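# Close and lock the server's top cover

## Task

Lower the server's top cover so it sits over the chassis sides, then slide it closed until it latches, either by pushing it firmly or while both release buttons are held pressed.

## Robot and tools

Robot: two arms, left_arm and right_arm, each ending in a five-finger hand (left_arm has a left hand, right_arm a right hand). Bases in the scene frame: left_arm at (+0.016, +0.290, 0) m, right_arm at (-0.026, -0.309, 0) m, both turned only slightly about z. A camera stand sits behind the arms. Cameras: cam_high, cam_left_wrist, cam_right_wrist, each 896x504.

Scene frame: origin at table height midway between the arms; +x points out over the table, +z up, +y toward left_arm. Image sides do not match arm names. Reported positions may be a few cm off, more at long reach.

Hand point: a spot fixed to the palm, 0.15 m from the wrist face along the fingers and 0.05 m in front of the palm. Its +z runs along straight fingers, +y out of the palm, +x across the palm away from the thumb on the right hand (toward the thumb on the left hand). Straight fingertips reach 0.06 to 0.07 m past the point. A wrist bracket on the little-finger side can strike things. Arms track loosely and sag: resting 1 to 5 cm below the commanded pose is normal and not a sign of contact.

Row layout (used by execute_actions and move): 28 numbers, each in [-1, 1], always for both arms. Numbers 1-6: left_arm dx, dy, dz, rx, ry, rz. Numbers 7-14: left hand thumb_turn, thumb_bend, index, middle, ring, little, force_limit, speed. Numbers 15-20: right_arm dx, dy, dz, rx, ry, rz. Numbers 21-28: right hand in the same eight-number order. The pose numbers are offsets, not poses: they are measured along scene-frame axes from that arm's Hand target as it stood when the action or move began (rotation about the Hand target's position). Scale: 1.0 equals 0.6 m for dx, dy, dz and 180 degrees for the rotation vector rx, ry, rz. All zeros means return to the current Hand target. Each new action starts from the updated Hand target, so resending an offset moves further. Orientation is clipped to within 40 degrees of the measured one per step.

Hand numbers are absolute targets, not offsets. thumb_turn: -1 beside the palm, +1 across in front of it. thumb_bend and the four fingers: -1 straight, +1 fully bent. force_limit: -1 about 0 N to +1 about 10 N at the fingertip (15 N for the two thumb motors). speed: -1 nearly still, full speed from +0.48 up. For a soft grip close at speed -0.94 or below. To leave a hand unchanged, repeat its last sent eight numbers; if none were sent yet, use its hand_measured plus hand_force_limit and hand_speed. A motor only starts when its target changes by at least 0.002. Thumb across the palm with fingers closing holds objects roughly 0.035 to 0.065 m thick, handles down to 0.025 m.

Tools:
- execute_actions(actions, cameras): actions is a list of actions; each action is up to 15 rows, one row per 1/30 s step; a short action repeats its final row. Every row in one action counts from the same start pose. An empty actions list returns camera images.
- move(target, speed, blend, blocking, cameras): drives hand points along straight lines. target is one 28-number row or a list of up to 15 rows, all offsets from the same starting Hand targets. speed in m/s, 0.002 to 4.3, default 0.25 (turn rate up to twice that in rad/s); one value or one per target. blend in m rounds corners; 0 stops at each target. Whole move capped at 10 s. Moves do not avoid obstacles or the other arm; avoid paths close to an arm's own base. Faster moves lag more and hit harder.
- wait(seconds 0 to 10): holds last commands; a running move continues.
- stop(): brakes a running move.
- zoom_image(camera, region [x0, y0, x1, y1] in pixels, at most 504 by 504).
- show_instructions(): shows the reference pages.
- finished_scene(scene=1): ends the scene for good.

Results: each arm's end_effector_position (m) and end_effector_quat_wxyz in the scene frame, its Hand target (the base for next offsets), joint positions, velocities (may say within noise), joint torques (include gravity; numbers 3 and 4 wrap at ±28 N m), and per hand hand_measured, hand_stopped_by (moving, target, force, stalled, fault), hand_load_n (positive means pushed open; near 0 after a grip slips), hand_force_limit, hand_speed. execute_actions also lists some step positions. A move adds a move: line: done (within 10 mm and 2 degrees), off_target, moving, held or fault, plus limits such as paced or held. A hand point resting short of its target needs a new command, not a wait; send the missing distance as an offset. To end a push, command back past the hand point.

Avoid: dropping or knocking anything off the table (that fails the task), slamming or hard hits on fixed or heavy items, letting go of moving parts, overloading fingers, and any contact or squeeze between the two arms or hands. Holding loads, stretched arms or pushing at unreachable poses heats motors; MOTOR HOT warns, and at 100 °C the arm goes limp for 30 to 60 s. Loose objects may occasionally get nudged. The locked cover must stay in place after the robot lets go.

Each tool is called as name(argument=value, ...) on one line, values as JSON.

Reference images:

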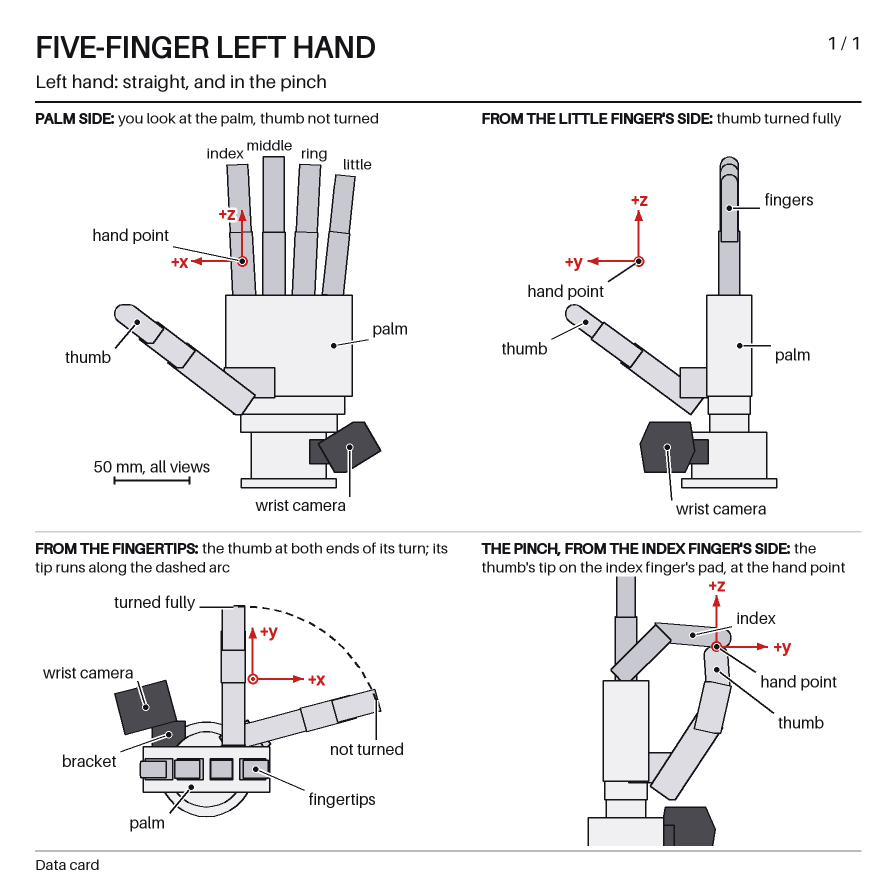

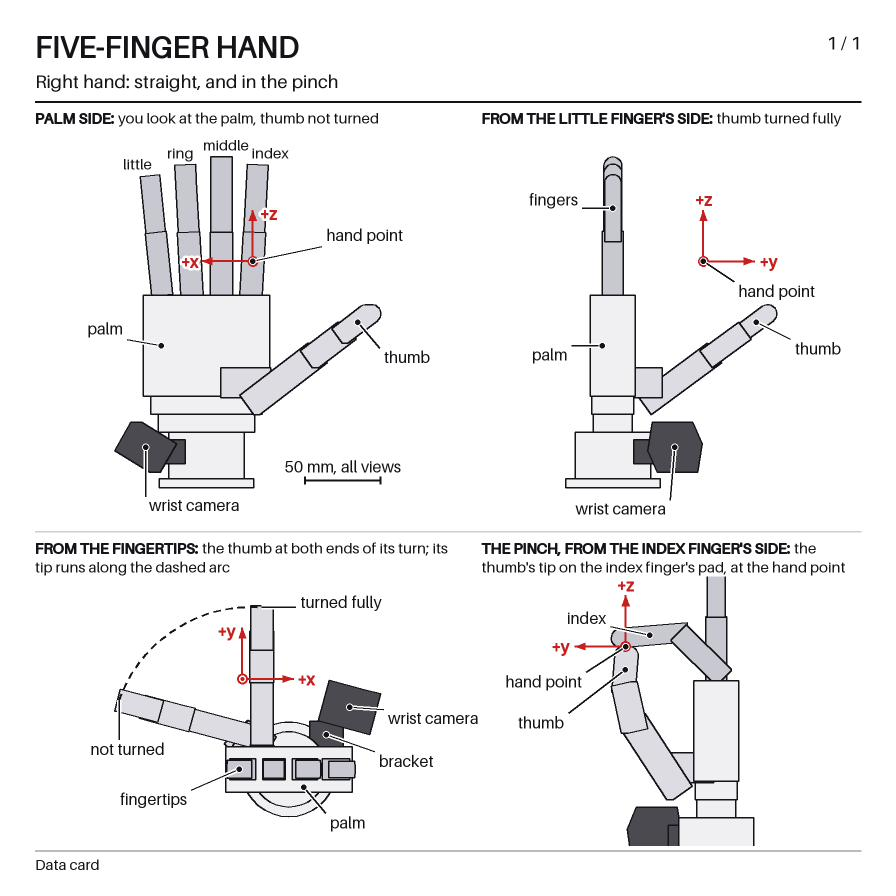

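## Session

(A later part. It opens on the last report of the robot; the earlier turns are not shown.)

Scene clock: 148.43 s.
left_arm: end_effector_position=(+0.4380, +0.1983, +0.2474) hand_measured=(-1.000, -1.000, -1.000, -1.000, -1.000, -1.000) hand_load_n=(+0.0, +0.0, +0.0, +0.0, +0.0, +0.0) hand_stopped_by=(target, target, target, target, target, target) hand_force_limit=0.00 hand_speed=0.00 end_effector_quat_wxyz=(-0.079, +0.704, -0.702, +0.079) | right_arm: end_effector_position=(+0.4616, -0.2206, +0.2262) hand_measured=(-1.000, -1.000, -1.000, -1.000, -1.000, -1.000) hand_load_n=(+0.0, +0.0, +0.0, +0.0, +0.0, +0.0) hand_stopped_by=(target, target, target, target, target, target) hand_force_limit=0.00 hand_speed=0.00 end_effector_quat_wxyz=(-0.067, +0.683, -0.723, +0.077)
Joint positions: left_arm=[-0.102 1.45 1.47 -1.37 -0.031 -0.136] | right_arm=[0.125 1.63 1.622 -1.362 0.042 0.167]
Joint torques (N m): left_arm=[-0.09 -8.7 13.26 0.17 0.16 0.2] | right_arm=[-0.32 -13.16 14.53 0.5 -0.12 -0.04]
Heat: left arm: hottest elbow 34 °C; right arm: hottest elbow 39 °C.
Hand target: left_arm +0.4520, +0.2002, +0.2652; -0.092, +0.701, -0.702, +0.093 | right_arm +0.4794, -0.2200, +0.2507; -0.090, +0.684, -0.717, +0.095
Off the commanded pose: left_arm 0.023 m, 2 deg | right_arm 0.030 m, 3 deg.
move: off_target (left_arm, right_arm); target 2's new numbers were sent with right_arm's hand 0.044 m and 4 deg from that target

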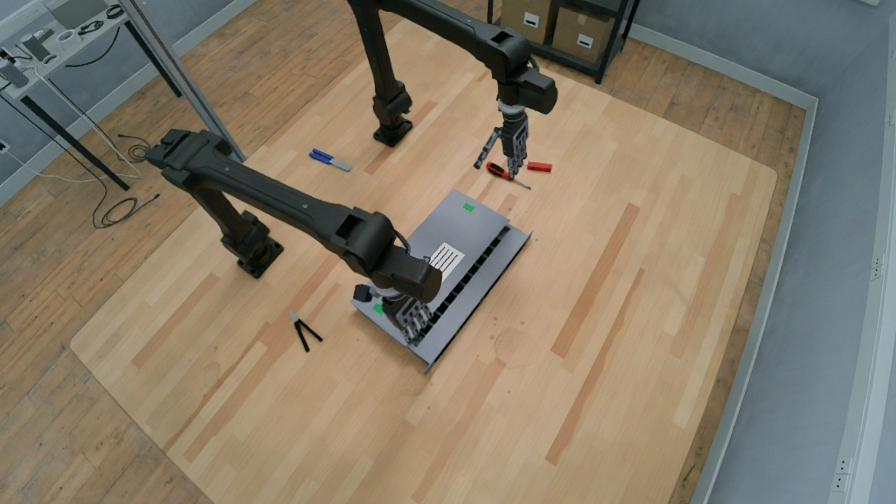

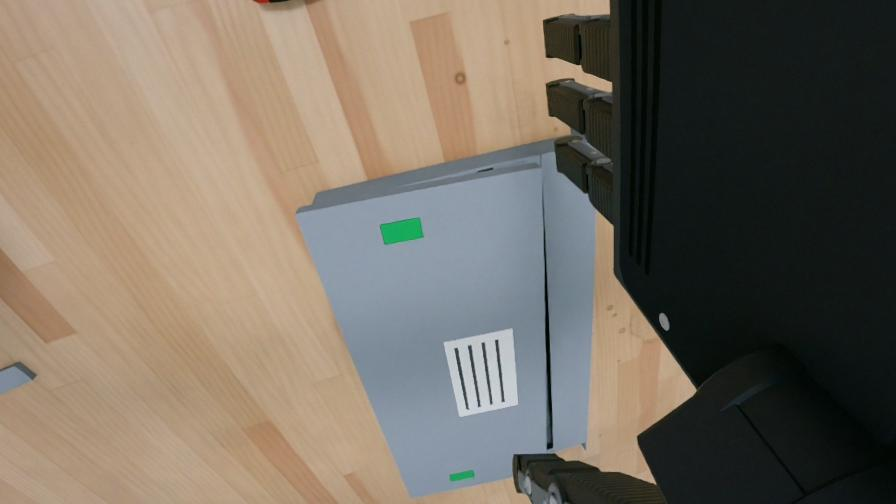

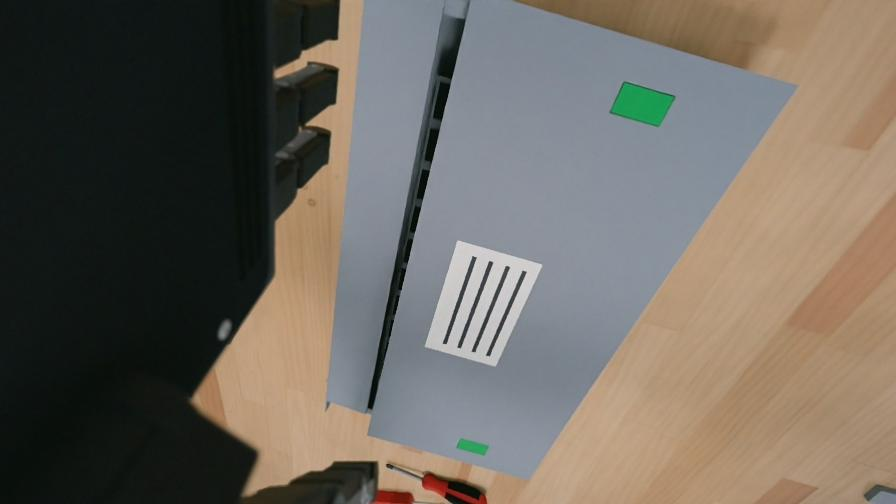

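move(target=[[0,0,0.0,0,0,0,-1,-1,-1,-1,-1,-1,0,0, -0.05,-0.27,0.0,0,0,0,-1,-1,-1,-1,-1,-1,0,0],[0,0,0,0,0,0,-1,-1,-1,-1,-1,-1,0,0, -0.05,-0.27,-0.255,0,0,0,-1,-1,-1,-1,-1,-1,0,0]], speed=0.2, cameras=["all"])

zoom_image(camera="cam_high", region=[320, 180, 540, 400])

Scene clock: 161.10 s.
left_arm: end_effector_position=(+0.4379, +0.1976, +0.2474) hand_measured=(-1.000, -1.000, -1.000, -1.000, -1.000, -1.000) hand_load_n=(+0.0, +0.0, +0.0, +0.0, +0.0, +0.0) hand_stopped_by=(target, target, target, target, target, target) hand_force_limit=0.00 hand_speed=0.00 end_effector_quat_wxyz=(-0.079, +0.703, -0.702, +0.079) | right_arm: end_effector_position=(+0.4412, -0.3827, +0.0930) hand_measured=(-1.000, -1.000, -1.000, -1.000, -1.000, -1.000) hand_load_n=(+0.0, +0.0, +0.0, +0.0, +0.0, +0.0) hand_stopped_by=(target, target, target, target, target, target) hand_force_limit=0.00 hand_speed=0.00 end_effector_quat_wxyz=(-0.080, +0.679, -0.725, +0.084)
Joint positions: left_arm=[-0.103 1.45 1.47 -1.37 -0.031 -0.136] | right_arm=[-0.206 1.643 1.28 -0.979 -0.036 -0.147]
Joint torques (N m): left_arm=[-0.26 -8.53 13.23 0.16 0.16 0.17] | right_arm=[0.32 -13.33 9.05 1.46 -0.21 -0.03]
Heat: left arm: hottest elbow 35 °C; right arm: hottest elbow 41 °C.
Hand target: left_arm +0.4520, +0.2002, +0.2652; -0.092, +0.701, -0.702, +0.093 | right_arm +0.4494, -0.3820, +0.0977; -0.090, +0.684, -0.717, +0.095
Off the commanded pose: left_arm 0.023 m, 2 deg | right_arm 0.009 m, 2 deg.
move: off_target (left_arm)

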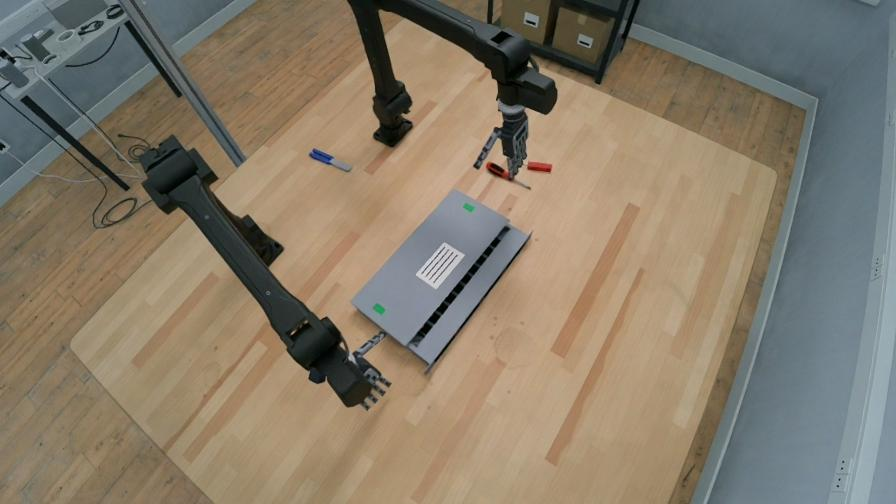

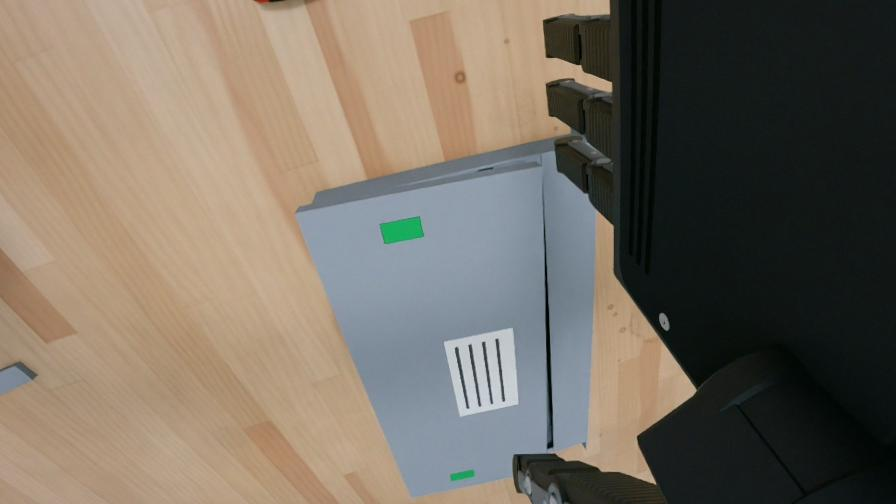

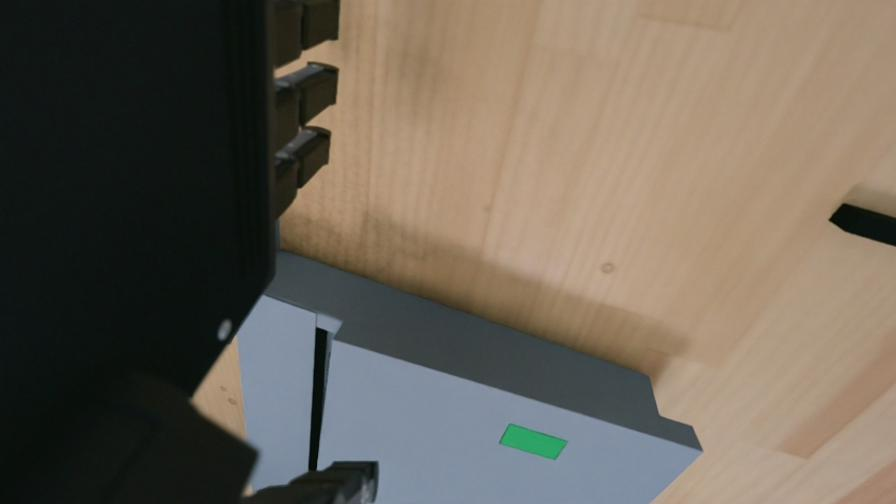

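Scaled by 2.291.

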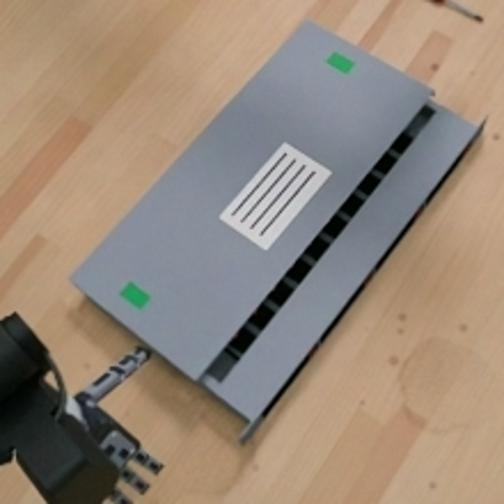

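zoom_image(camera="cam_right_wrist", region=[240, 230, 740, 504])

zoom_image(camera="cam_right_wrist", region=[280, 270, 460, 400])

Scaled by 1.008.

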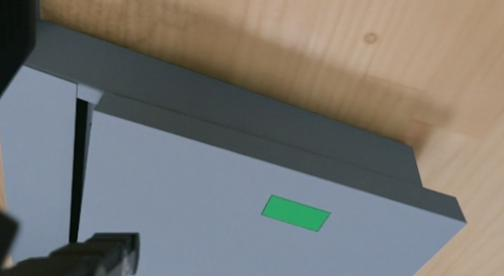

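Scaled by 2.800.

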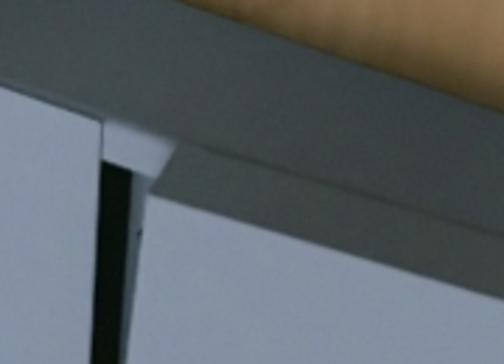

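move(target=[[0,0,0.0,0,0,0,-1,-1,-1,-1,-1,-1,0,0, -0.055,0.06,-0.013,0,0,0,-1,-1,-1,-1,-1,-1,0,0]], speed=0.1, cameras=["cam_high","cam_right_wrist"])

zoom_image(camera="cam_high", region=[320, 280, 460, 420])

Scene clock: 170.27 s.
left_arm: end_effector_position=(+0.4379, +0.1976, +0.2474) hand_measured=(-1.000, -1.000, -1.000, -1.000, -1.000, -1.000) hand_load_n=(+0.0, +0.0, +0.0, +0.0, -0.5, +0.0) hand_stopped_by=(target, target, target, target, target, target) hand_force_limit=0.00 hand_speed=0.00 end_effector_quat_wxyz=(-0.079, +0.703, -0.702, +0.079) | right_arm: end_effector_position=(+0.4086, -0.3487, +0.0786) hand_measured=(-1.000, -1.000, -1.000, -1.000, -1.000, -1.000) hand_load_n=(+0.0, +0.0, +0.0, +0.0, +0.0, +0.0) hand_stopped_by=(target, target, target, target, target, target) hand_force_limit=0.00 hand_speed=0.00 end_effector_quat_wxyz=(-0.076, +0.688, -0.718, +0.078)
Joint positions: left_arm=[-0.103 1.45 1.47 -1.37 -0.031 -0.136] | right_arm=[-0.146 1.574 1.154 -0.934 -0.025 -0.11]
Joint torques (N m): left_arm=[-0.03 -8.23 13.19 0.21 0.16 0.17] | right_arm=[0.44 -13.8 8.46 1.42 0.03 0.13]
Heat: left arm: hottest elbow 36 °C; right arm: hottest elbow 41 °C.
Hand target: left_arm +0.4520, +0.2002, +0.2652; -0.092, +0.701, -0.702, +0.093 | right_arm +0.4164, -0.3460, +0.0899; -0.090, +0.684, -0.717, +0.095
Off the commanded pose: left_arm 0.023 m, 2 deg | right_arm 0.014 m, 3 deg.
move: off_target (left_arm, right_arm)
Images, in order (width x height): cam_high 896x504, cam_right_wrist 896x504.

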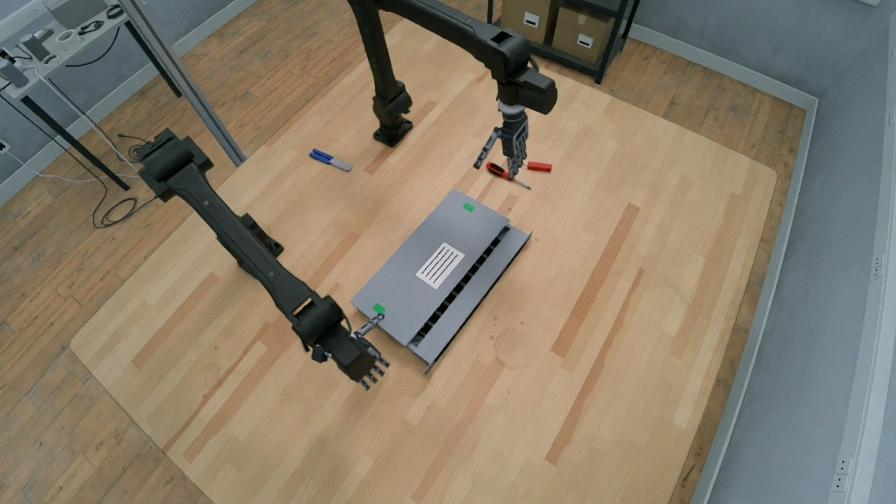

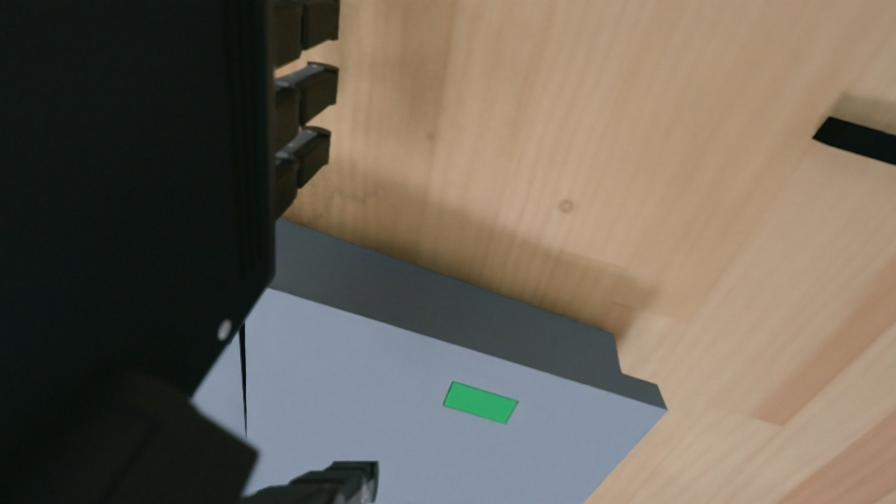

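Scaled by 3.600.

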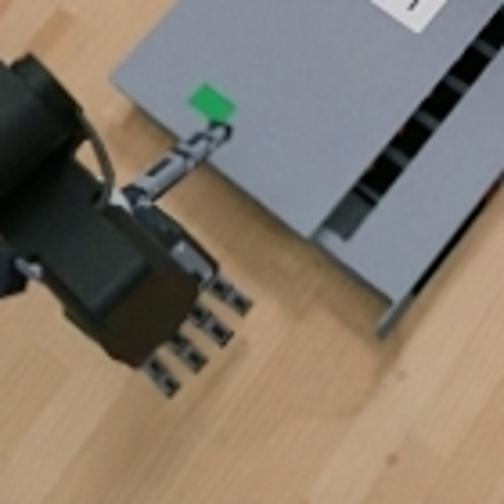

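move(target=[[0,0,0,0,0,0,-1,-1,-1,-1,-1,-1,0,0, -0.015,0.1,-0.0,0,0,0,-1,-1,-1,-1,-1,-1,0,0]], speed=0.08, cameras=["cam_high","cam_right_wrist","cam_left_wrist"])

zoom_image(camera="cam_high", region=[320, 280, 460, 420])

Scene clock: 173.47 s.
left_arm: end_effector_position=(+0.4379, +0.1976, +0.2474) hand_measured=(-1.000, -1.000, -1.000, -1.000, -1.000, -1.000) hand_load_n=(+0.0, +0.0, +0.0, +0.0, +0.0, +0.0) hand_stopped_by=(target, target, target, target, target, target) hand_force_limit=0.00 hand_speed=0.00 end_effector_quat_wxyz=(-0.079, +0.703, -0.702, +0.079) | right_arm: end_effector_position=(+0.4000, -0.2939, +0.0777) hand_measured=(-1.000, -1.000, -1.000, -1.000, -1.000, -1.000) hand_load_n=(+0.0, +0.0, -0.5, +0.0, +0.0, +0.0) hand_stopped_by=(target, target, target, target, target, target) hand_force_limit=0.00 hand_speed=0.00 end_effector_quat_wxyz=(-0.071, +0.686, -0.720, +0.081)
Joint positions: left_arm=[-0.103 1.45 1.47 -1.37 -0.031 -0.136] | right_arm=[-0.022 1.541 1.114 -0.928 0.013 0.015]
Joint torques (N m): left_arm=[-0.21 -8.29 13.33 0.09 0.15 0.18] | right_arm=[1.2 -13.45 8.4 1.43 -0.13 0.13]
Heat: left arm: hottest elbow 36 °C; right arm: hottest elbow 40 °C.
Hand target: left_arm +0.4520, +0.2002, +0.2652; -0.092, +0.701, -0.702, +0.093 | right_arm +0.4074, -0.2860, +0.0899; -0.090, +0.684, -0.717, +0.095
Off the commanded pose: left_arm 0.023 m, 2 deg | right_arm 0.016 m, 3 deg.
move: off_target (left_arm, right_arm)

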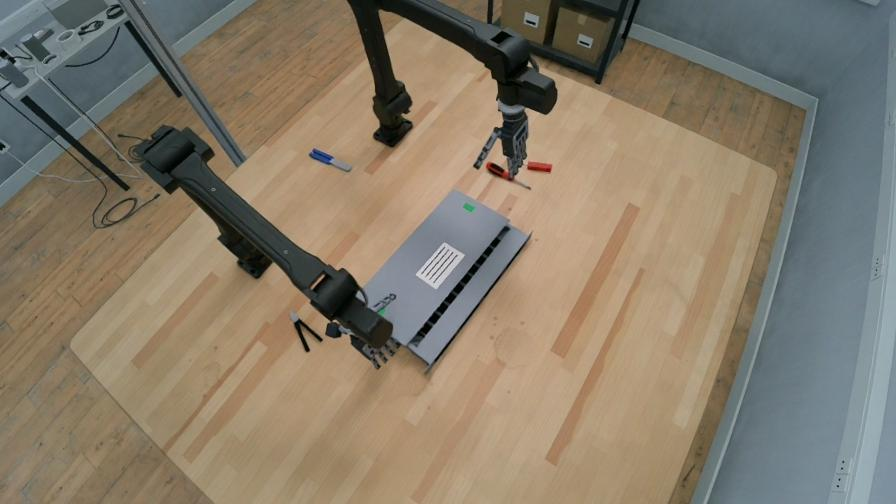

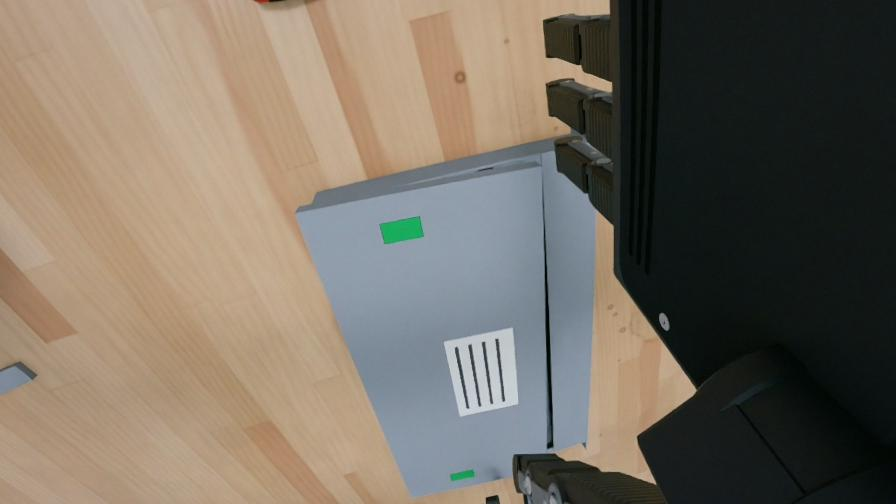

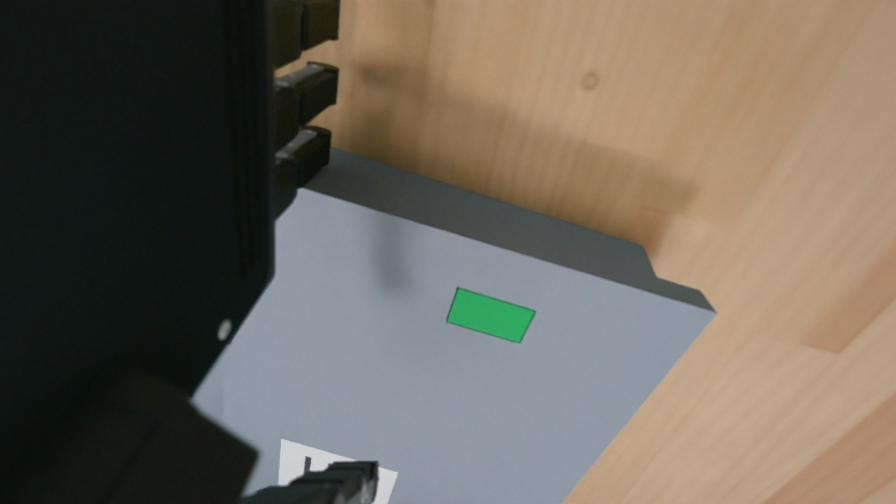

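Scaled by 3.600.

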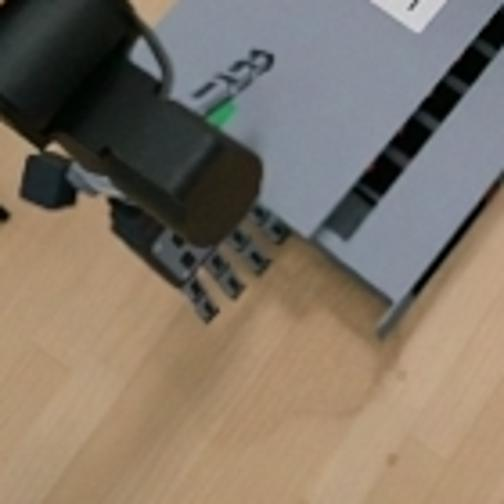

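move(target=[[0,0,0,0,0,0,-1,-1,-1,-1,-1,-1,0,0, 0,0.05,-0.0,0,0,0,-1,-1,-1,-1,-1,-1,0,0]], speed=0.06, cameras=["cam_high","cam_right_wrist","cam_left_wrist"])

zoom_image(camera="cam_high", region=[320, 180, 540, 400])

zoom_image(camera="cam_left_wrist", region=[280, 110, 620, 280])

Scene clock: 176.83 s.
left_arm: end_effector_position=(+0.4379, +0.1976, +0.2474) hand_measured=(-1.000, -1.000, -1.000, -1.000, -1.000, -1.000) hand_load_n=(+0.0, +0.0, +0.0, +0.0, +0.0, +0.0) hand_stopped_by=(target, target, target, target, target, target) hand_force_limit=0.00 hand_speed=0.00 end_effector_quat_wxyz=(-0.079, +0.703, -0.702, +0.079) | right_arm: end_effector_position=(+0.4006, -0.2893, +0.0776) hand_measured=(-1.000, -1.000, -1.000, -1.000, -1.000, -1.000) hand_load_n=(+0.0, +0.0, -1.0, +0.0, +0.0, +0.0) hand_stopped_by=(target, target, target, target, target, target) hand_force_limit=0.00 hand_speed=0.00 end_effector_quat_wxyz=(-0.059, +0.671, -0.733, +0.096)
Joint positions: left_arm=[-0.103 1.45 1.47 -1.37 -0.031 -0.136] | right_arm=[0.002 1.537 1.111 -0.928 0.061 0.074]
Joint torques (N m): left_arm=[-0.32 -8.64 13.24 0.16 0.16 0.17] | right_arm=[4.66 -12.98 8.68 1.35 -1.4 0.2]
Heat: left arm: hottest elbow 36 °C; right arm: hottest elbow 40 °C.
Hand target: left_arm +0.4520, +0.2002, +0.2652; -0.092, +0.701, -0.702, +0.093 | right_arm +0.4074, -0.2560, +0.0899; +0.090, -0.684, +0.717, -0.095
Off the commanded pose: left_arm 0.023 m, 2 deg | right_arm 0.036 m, 4 deg.
move: off_target (left_arm, right_arm)

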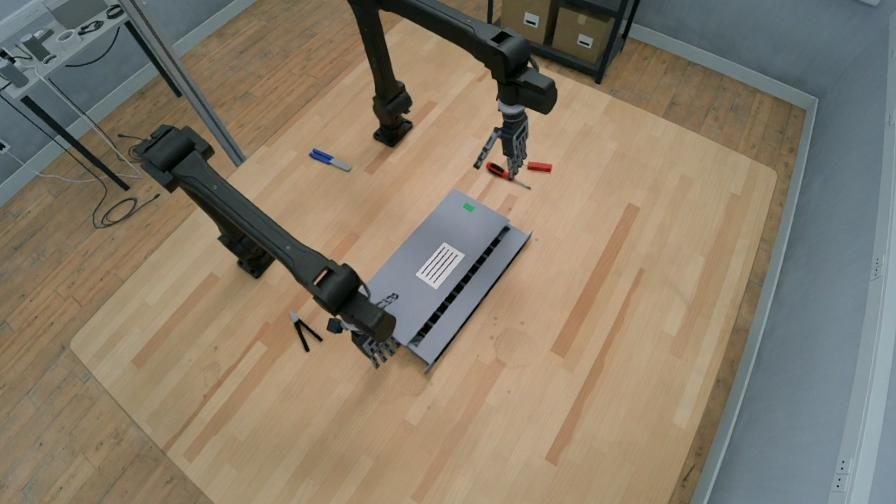

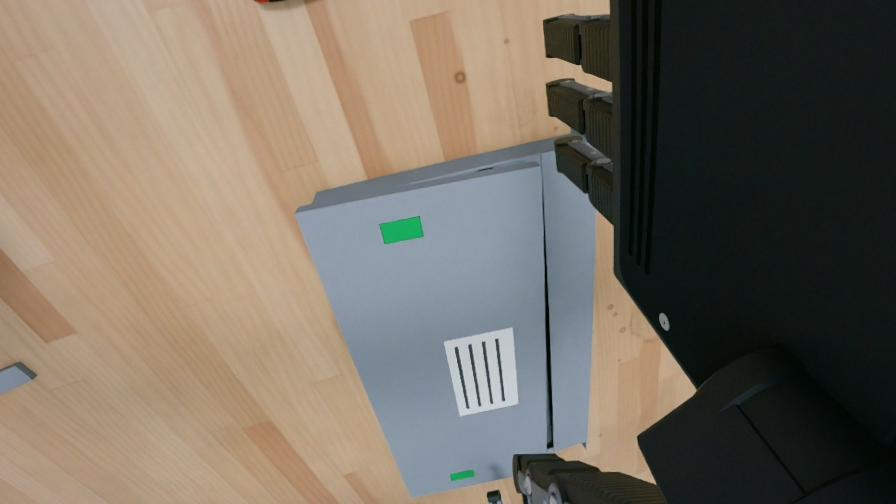

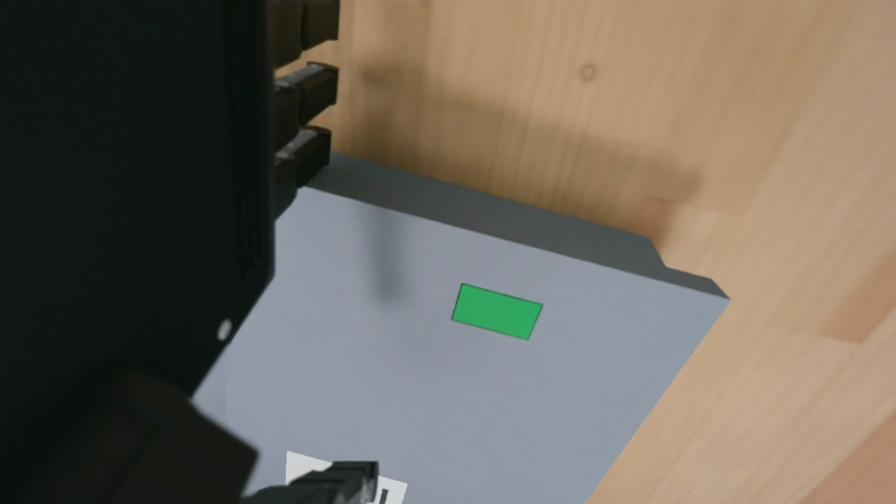

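Scaled by 2.291.

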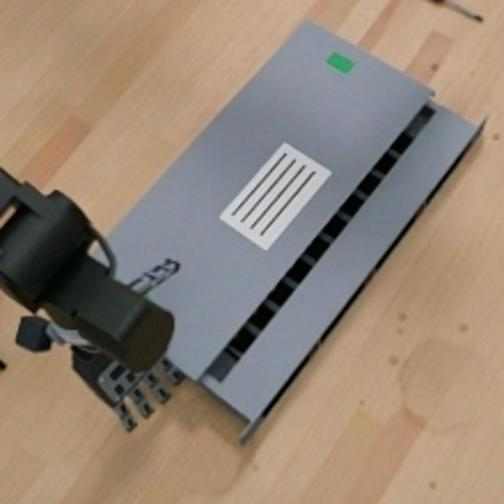

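Scaled by 1.482.

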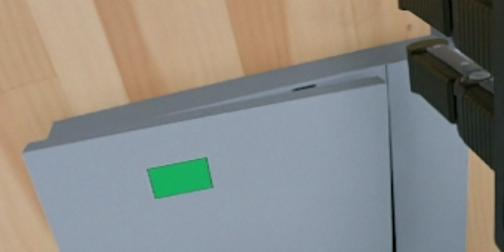

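zoom_image(camera="cam_right_wrist", region=[560, 200, 760, 340])

zoom_image(camera="cam_right_wrist", region=[270, 100, 470, 240])

Scaled by 2.520.

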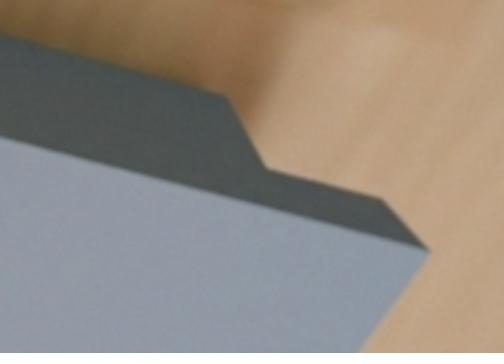

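Scaled by 2.520.

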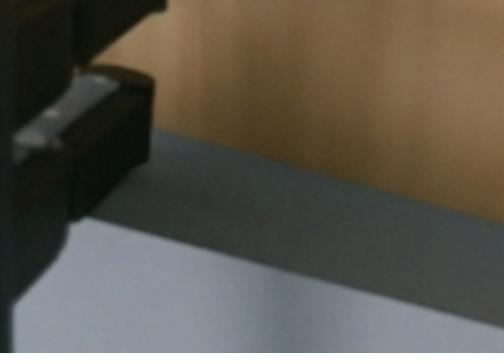

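move(target=[[0.13,-0.267,-0.05,0,0,-0.03,-1,-1,-1,-1,-1,-1,0,0, 0,-0.05,0.01,0,0,0,-1,-1,-1,-1,-1,-1,0,0],[0.13,-0.267,-0.24,0,0,-0.03,-1,-1,-1,-1,-1,-1,0,0, 0,-0.05,0.01,0,0,0,-1,-1,-1,-1,-1,-1,0,0]], speed=0.15, cameras=["cam_high","cam_right_wrist","cam_left_wrist"])

zoom_image(camera="cam_high", region=[420, 160, 560, 300])

Scene clock: 186.13 s.
left_arm: end_effector_position=(+0.5202, +0.0411, +0.1206) hand_measured=(-1.000, -1.000, -1.000, -1.000, -1.000, -1.000) hand_load_n=(+0.0, +0.0, +0.0, +0.0, +0.0, +0.0) hand_stopped_by=(target, target, target, target, target, target) hand_force_limit=0.00 hand_speed=0.00 end_effector_quat_wxyz=(-0.080, +0.661, -0.741, +0.089) | right_arm: end_effector_position=(+0.3997, -0.2920, +0.0782) hand_measured=(-1.000, -1.000, -1.000, -1.000, -1.000, -1.000) hand_load_n=(+0.0, +0.5, +0.0, +0.0, +0.0, +0.0) hand_stopped_by=(target, target, target, target, target, target) hand_force_limit=0.00 hand_speed=0.00 end_effector_quat_wxyz=(-0.067, +0.678, -0.727, +0.086)
Joint positions: left_arm=[-0.364 1.804 1.573 -1.109 -0.068 -0.277] | right_arm=[-0.015 1.537 1.111 -0.928 0.028 0.043]
Joint torques (N m): left_arm=[-0.44 -13.51 9.14 1.18 -0.11 -0.02] | right_arm=[0.44 -13.51 9.52 0.77 -0.74 -0.07]
Heat: left arm: hottest elbow 36 °C; right arm: hottest elbow 39 °C.
Hand target: left_arm +0.5300, +0.0400, +0.1212; +0.087, -0.667, +0.734, -0.098 | right_arm +0.4074, -0.2860, +0.0959; -0.090, +0.684, -0.717, +0.095
Off the commanded pose: left_arm 0.010 m, 2 deg | right_arm 0.020 m, 3 deg.
move: off_target (right_arm)

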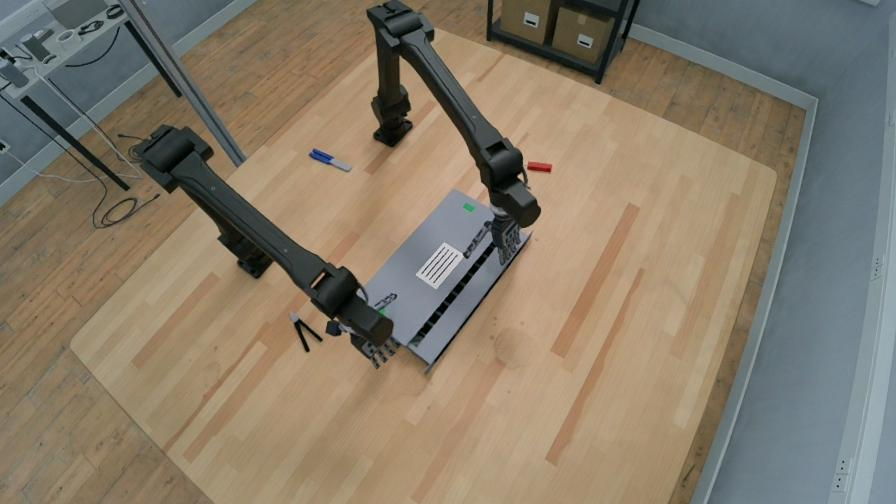

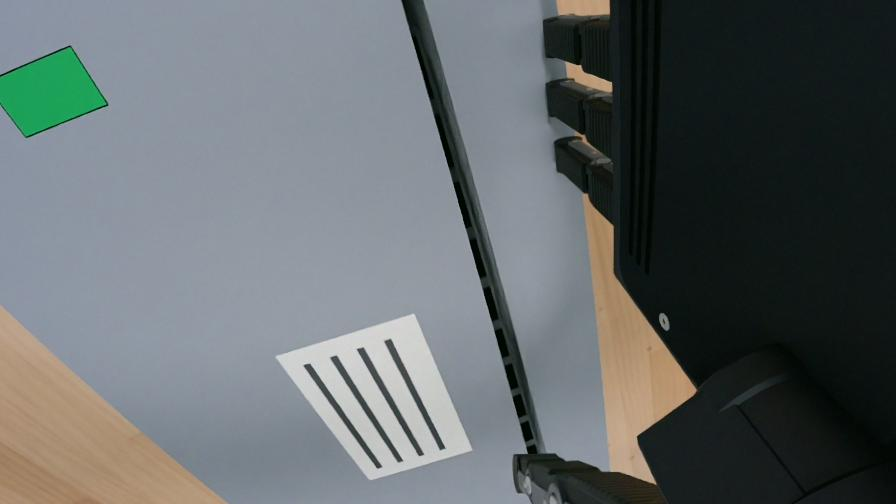

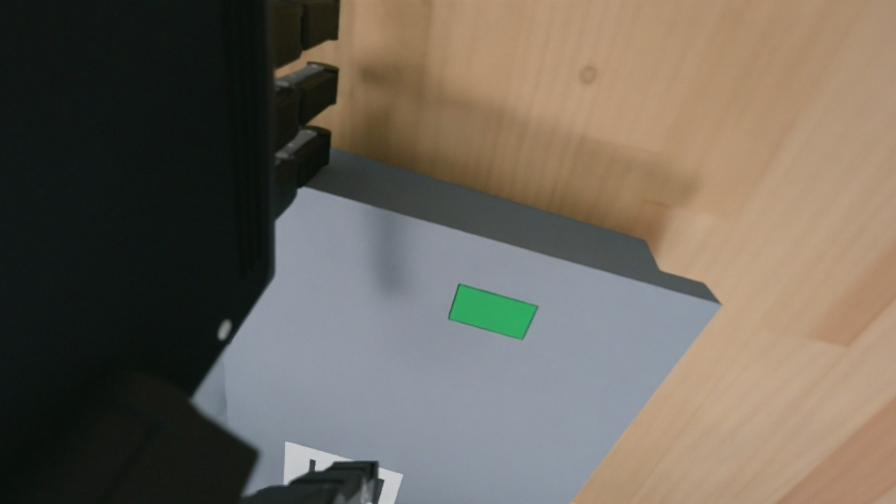

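Scaled by 3.600.

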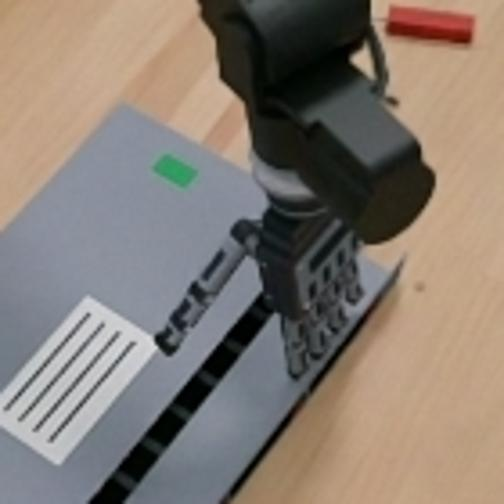

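move(target=[[-0.045,0.0,-0.02,0,0,0.0,-1,-1,-1,-1,-1,-1,0,0, 0,0,0,0,0,0,-1,-1,-1,-1,-1,-1,0,0],[-0.09,0.012,-0.03,0,0,-0.0,-1,-1,-1,-1,-1,-1,0,0, 0,0,0,0,0,0,-1,-1,-1,-1,-1,-1,0,0]], speed=0.1, cameras=["cam_high","cam_right_wrist","cam_left_wrist"])

zoom_image(camera="cam_high", region=[420, 160, 560, 300])

Scene clock: 189.87 s.
left_arm: end_effector_position=(+0.4909, +0.0490, +0.1117) hand_measured=(-1.000, -1.000, -1.000, -1.000, -1.000, -1.000) hand_load_n=(+0.0, +0.0, +0.0, +0.5, +0.0, +0.0) hand_stopped_by=(target, target, target, target, target, target) hand_force_limit=0.00 hand_speed=0.00 end_effector_quat_wxyz=(-0.097, +0.670, -0.728, +0.113) | right_arm: end_effector_position=(+0.3997, -0.2920, +0.0782) hand_measured=(-1.000, -1.000, -1.000, -1.000, -1.000, -1.000) hand_load_n=(+0.0, +0.0, +0.0, +0.0, +0.0, +0.0) hand_stopped_by=(target, target, target, target, target, target) hand_force_limit=0.00 hand_speed=0.00 end_effector_quat_wxyz=(-0.067, +0.678, -0.727, +0.086)
Joint positions: left_arm=[-0.375 1.692 1.393 -0.985 -0.085 -0.314] | right_arm=[-0.015 1.537 1.111 -0.928 0.028 0.043]
Joint torques (N m): left_arm=[-1.44 -12.16 6.52 0.21 0.01 0.03] | right_arm=[0.38 -13.57 9.51 0.79 -0.74 -0.07]
Heat: left arm: hottest elbow 36 °C; right arm: hottest elbow 39 °C.
Hand target: left_arm +0.4760, +0.0472, +0.1032; -0.087, +0.667, -0.734, +0.098 | right_arm +0.4074, -0.2860, +0.0959; -0.090, +0.684, -0.717, +0.095
Off the commanded pose: left_arm 0.017 m, 2 deg | right_arm 0.020 m, 3 deg.
move: off_target (left_arm, right_arm)

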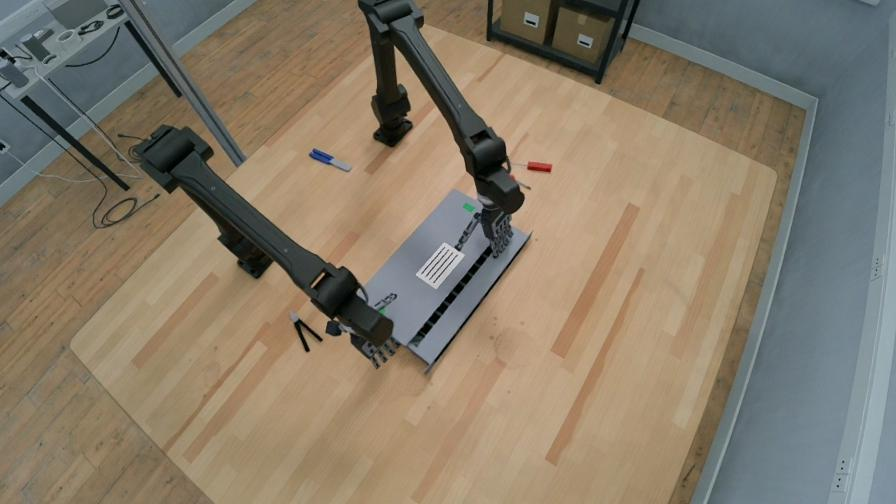

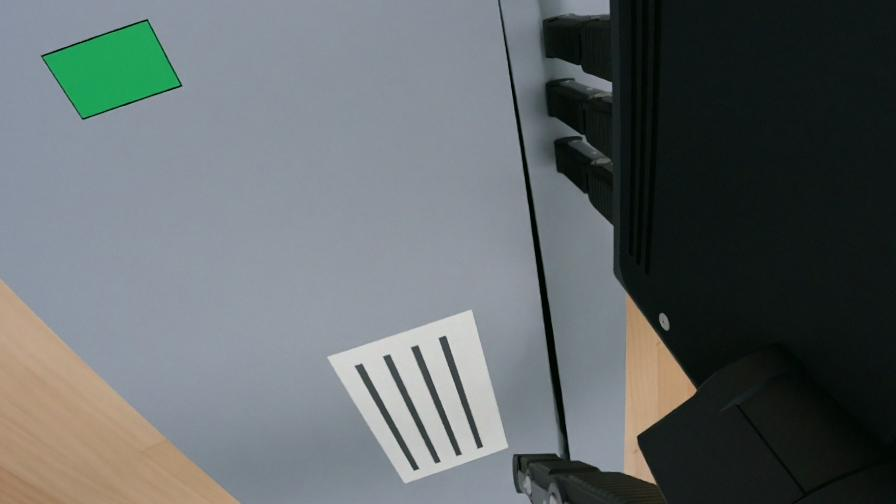

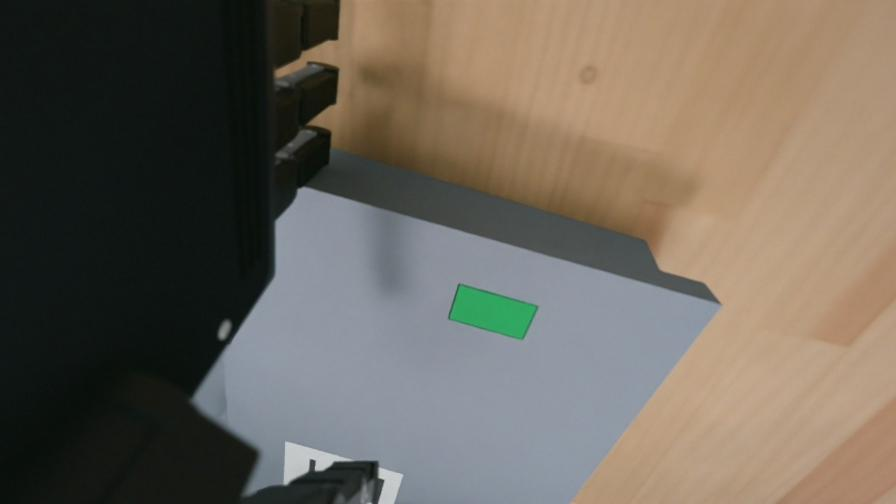

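Scaled by 3.600.

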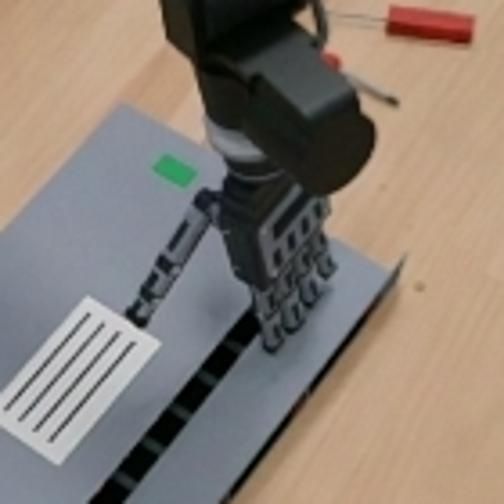

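move(target=[[-0.05,0.008,0.008,0,0,0.0,-1,-1,-1,-1,-1,-1,0,0, 0,0,0,0,0,0,-1,-1,-1,-1,-1,-1,0,0]], speed=0.08, cameras=["cam_high","cam_left_wrist"])

zoom_image(camera="cam_high", region=[420, 160, 560, 300])

Scene clock: 192.23 s.
left_arm: end_effector_position=(+0.4652, +0.0553, +0.1037) hand_measured=(-1.000, -1.000, -1.000, -1.000, -1.000, -1.000) hand_load_n=(+0.0, +0.0, +0.5, +0.0, +0.0, +0.0) hand_stopped_by=(target, target, target, target, target, target) hand_force_limit=0.00 hand_speed=0.00 end_effector_quat_wxyz=(-0.095, +0.677, -0.722, +0.106) | right_arm: end_effector_position=(+0.3993, -0.2908, +0.0784) hand_measured=(-1.000, -1.000, -1.000, -1.000, -1.000, -1.000) hand_load_n=(+0.0, +0.0, -0.5, +0.0, +0.0, +0.0) hand_stopped_by=(target, target, target, target, target, target) hand_force_limit=0.00 hand_speed=0.00 end_effector_quat_wxyz=(-0.070, +0.682, -0.723, +0.083)
Joint positions: left_arm=[-0.384 1.642 1.307 -0.965 -0.092 -0.342] | right_arm=[-0.015 1.537 1.111 -0.928 0.019 0.032]
Joint torques (N m): left_arm=[-1.9 -12.98 6.65 -0.44 0.17 0.11] | right_arm=[0.44 -13.51 9.55 0.79 -0.38 -0.03]
Heat: left arm: hottest elbow 36 °C; right arm: hottest elbow 39 °C.
Hand target: left_arm +0.4460, +0.0520, +0.1080; -0.087, +0.667, -0.734, +0.098 | right_arm +0.4074, -0.2860, +0.0959; -0.090, +0.684, -0.717, +0.095
Off the commanded pose: left_arm 0.020 m, 2 deg | right_arm 0.020 m, 3 deg.
move: off_target (left_arm, right_arm)
Images, in order (width x height): cam_high 896x504, cam_left_wrist 896x504.

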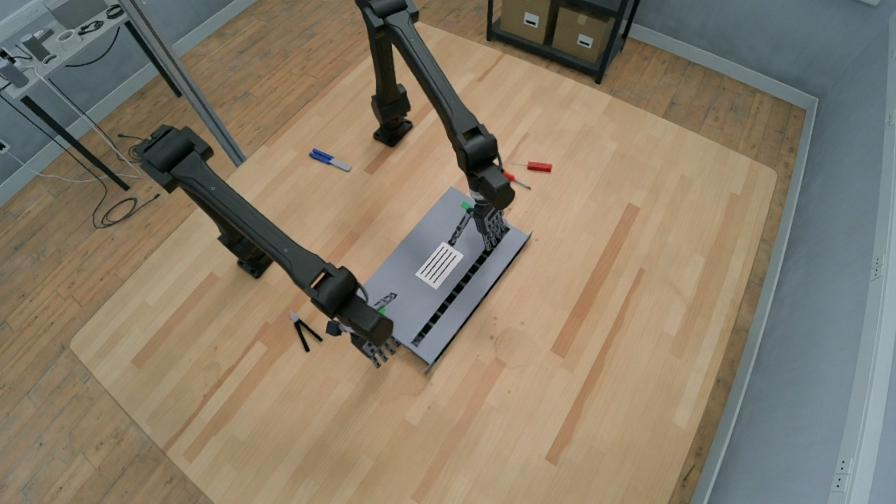

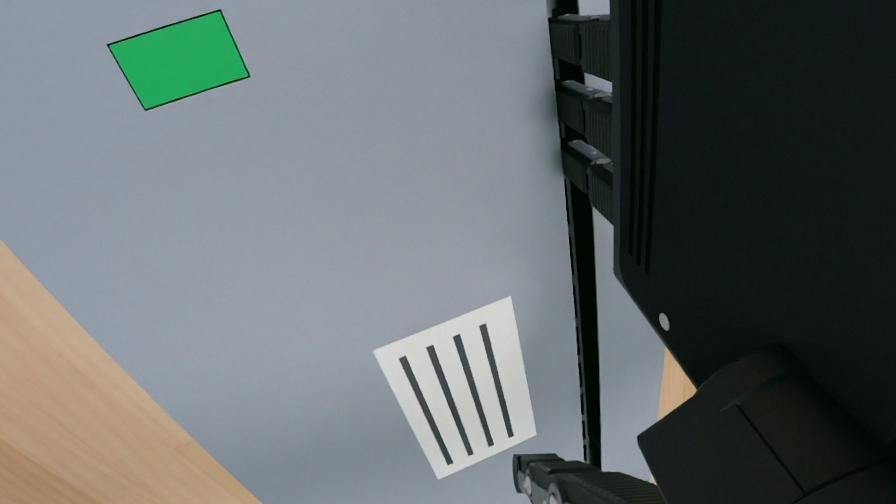

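Scaled by 3.600.

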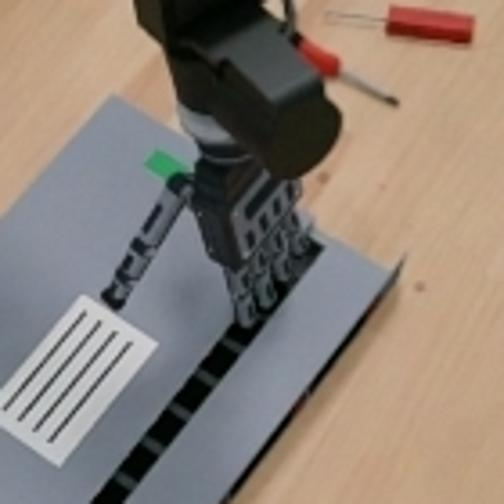

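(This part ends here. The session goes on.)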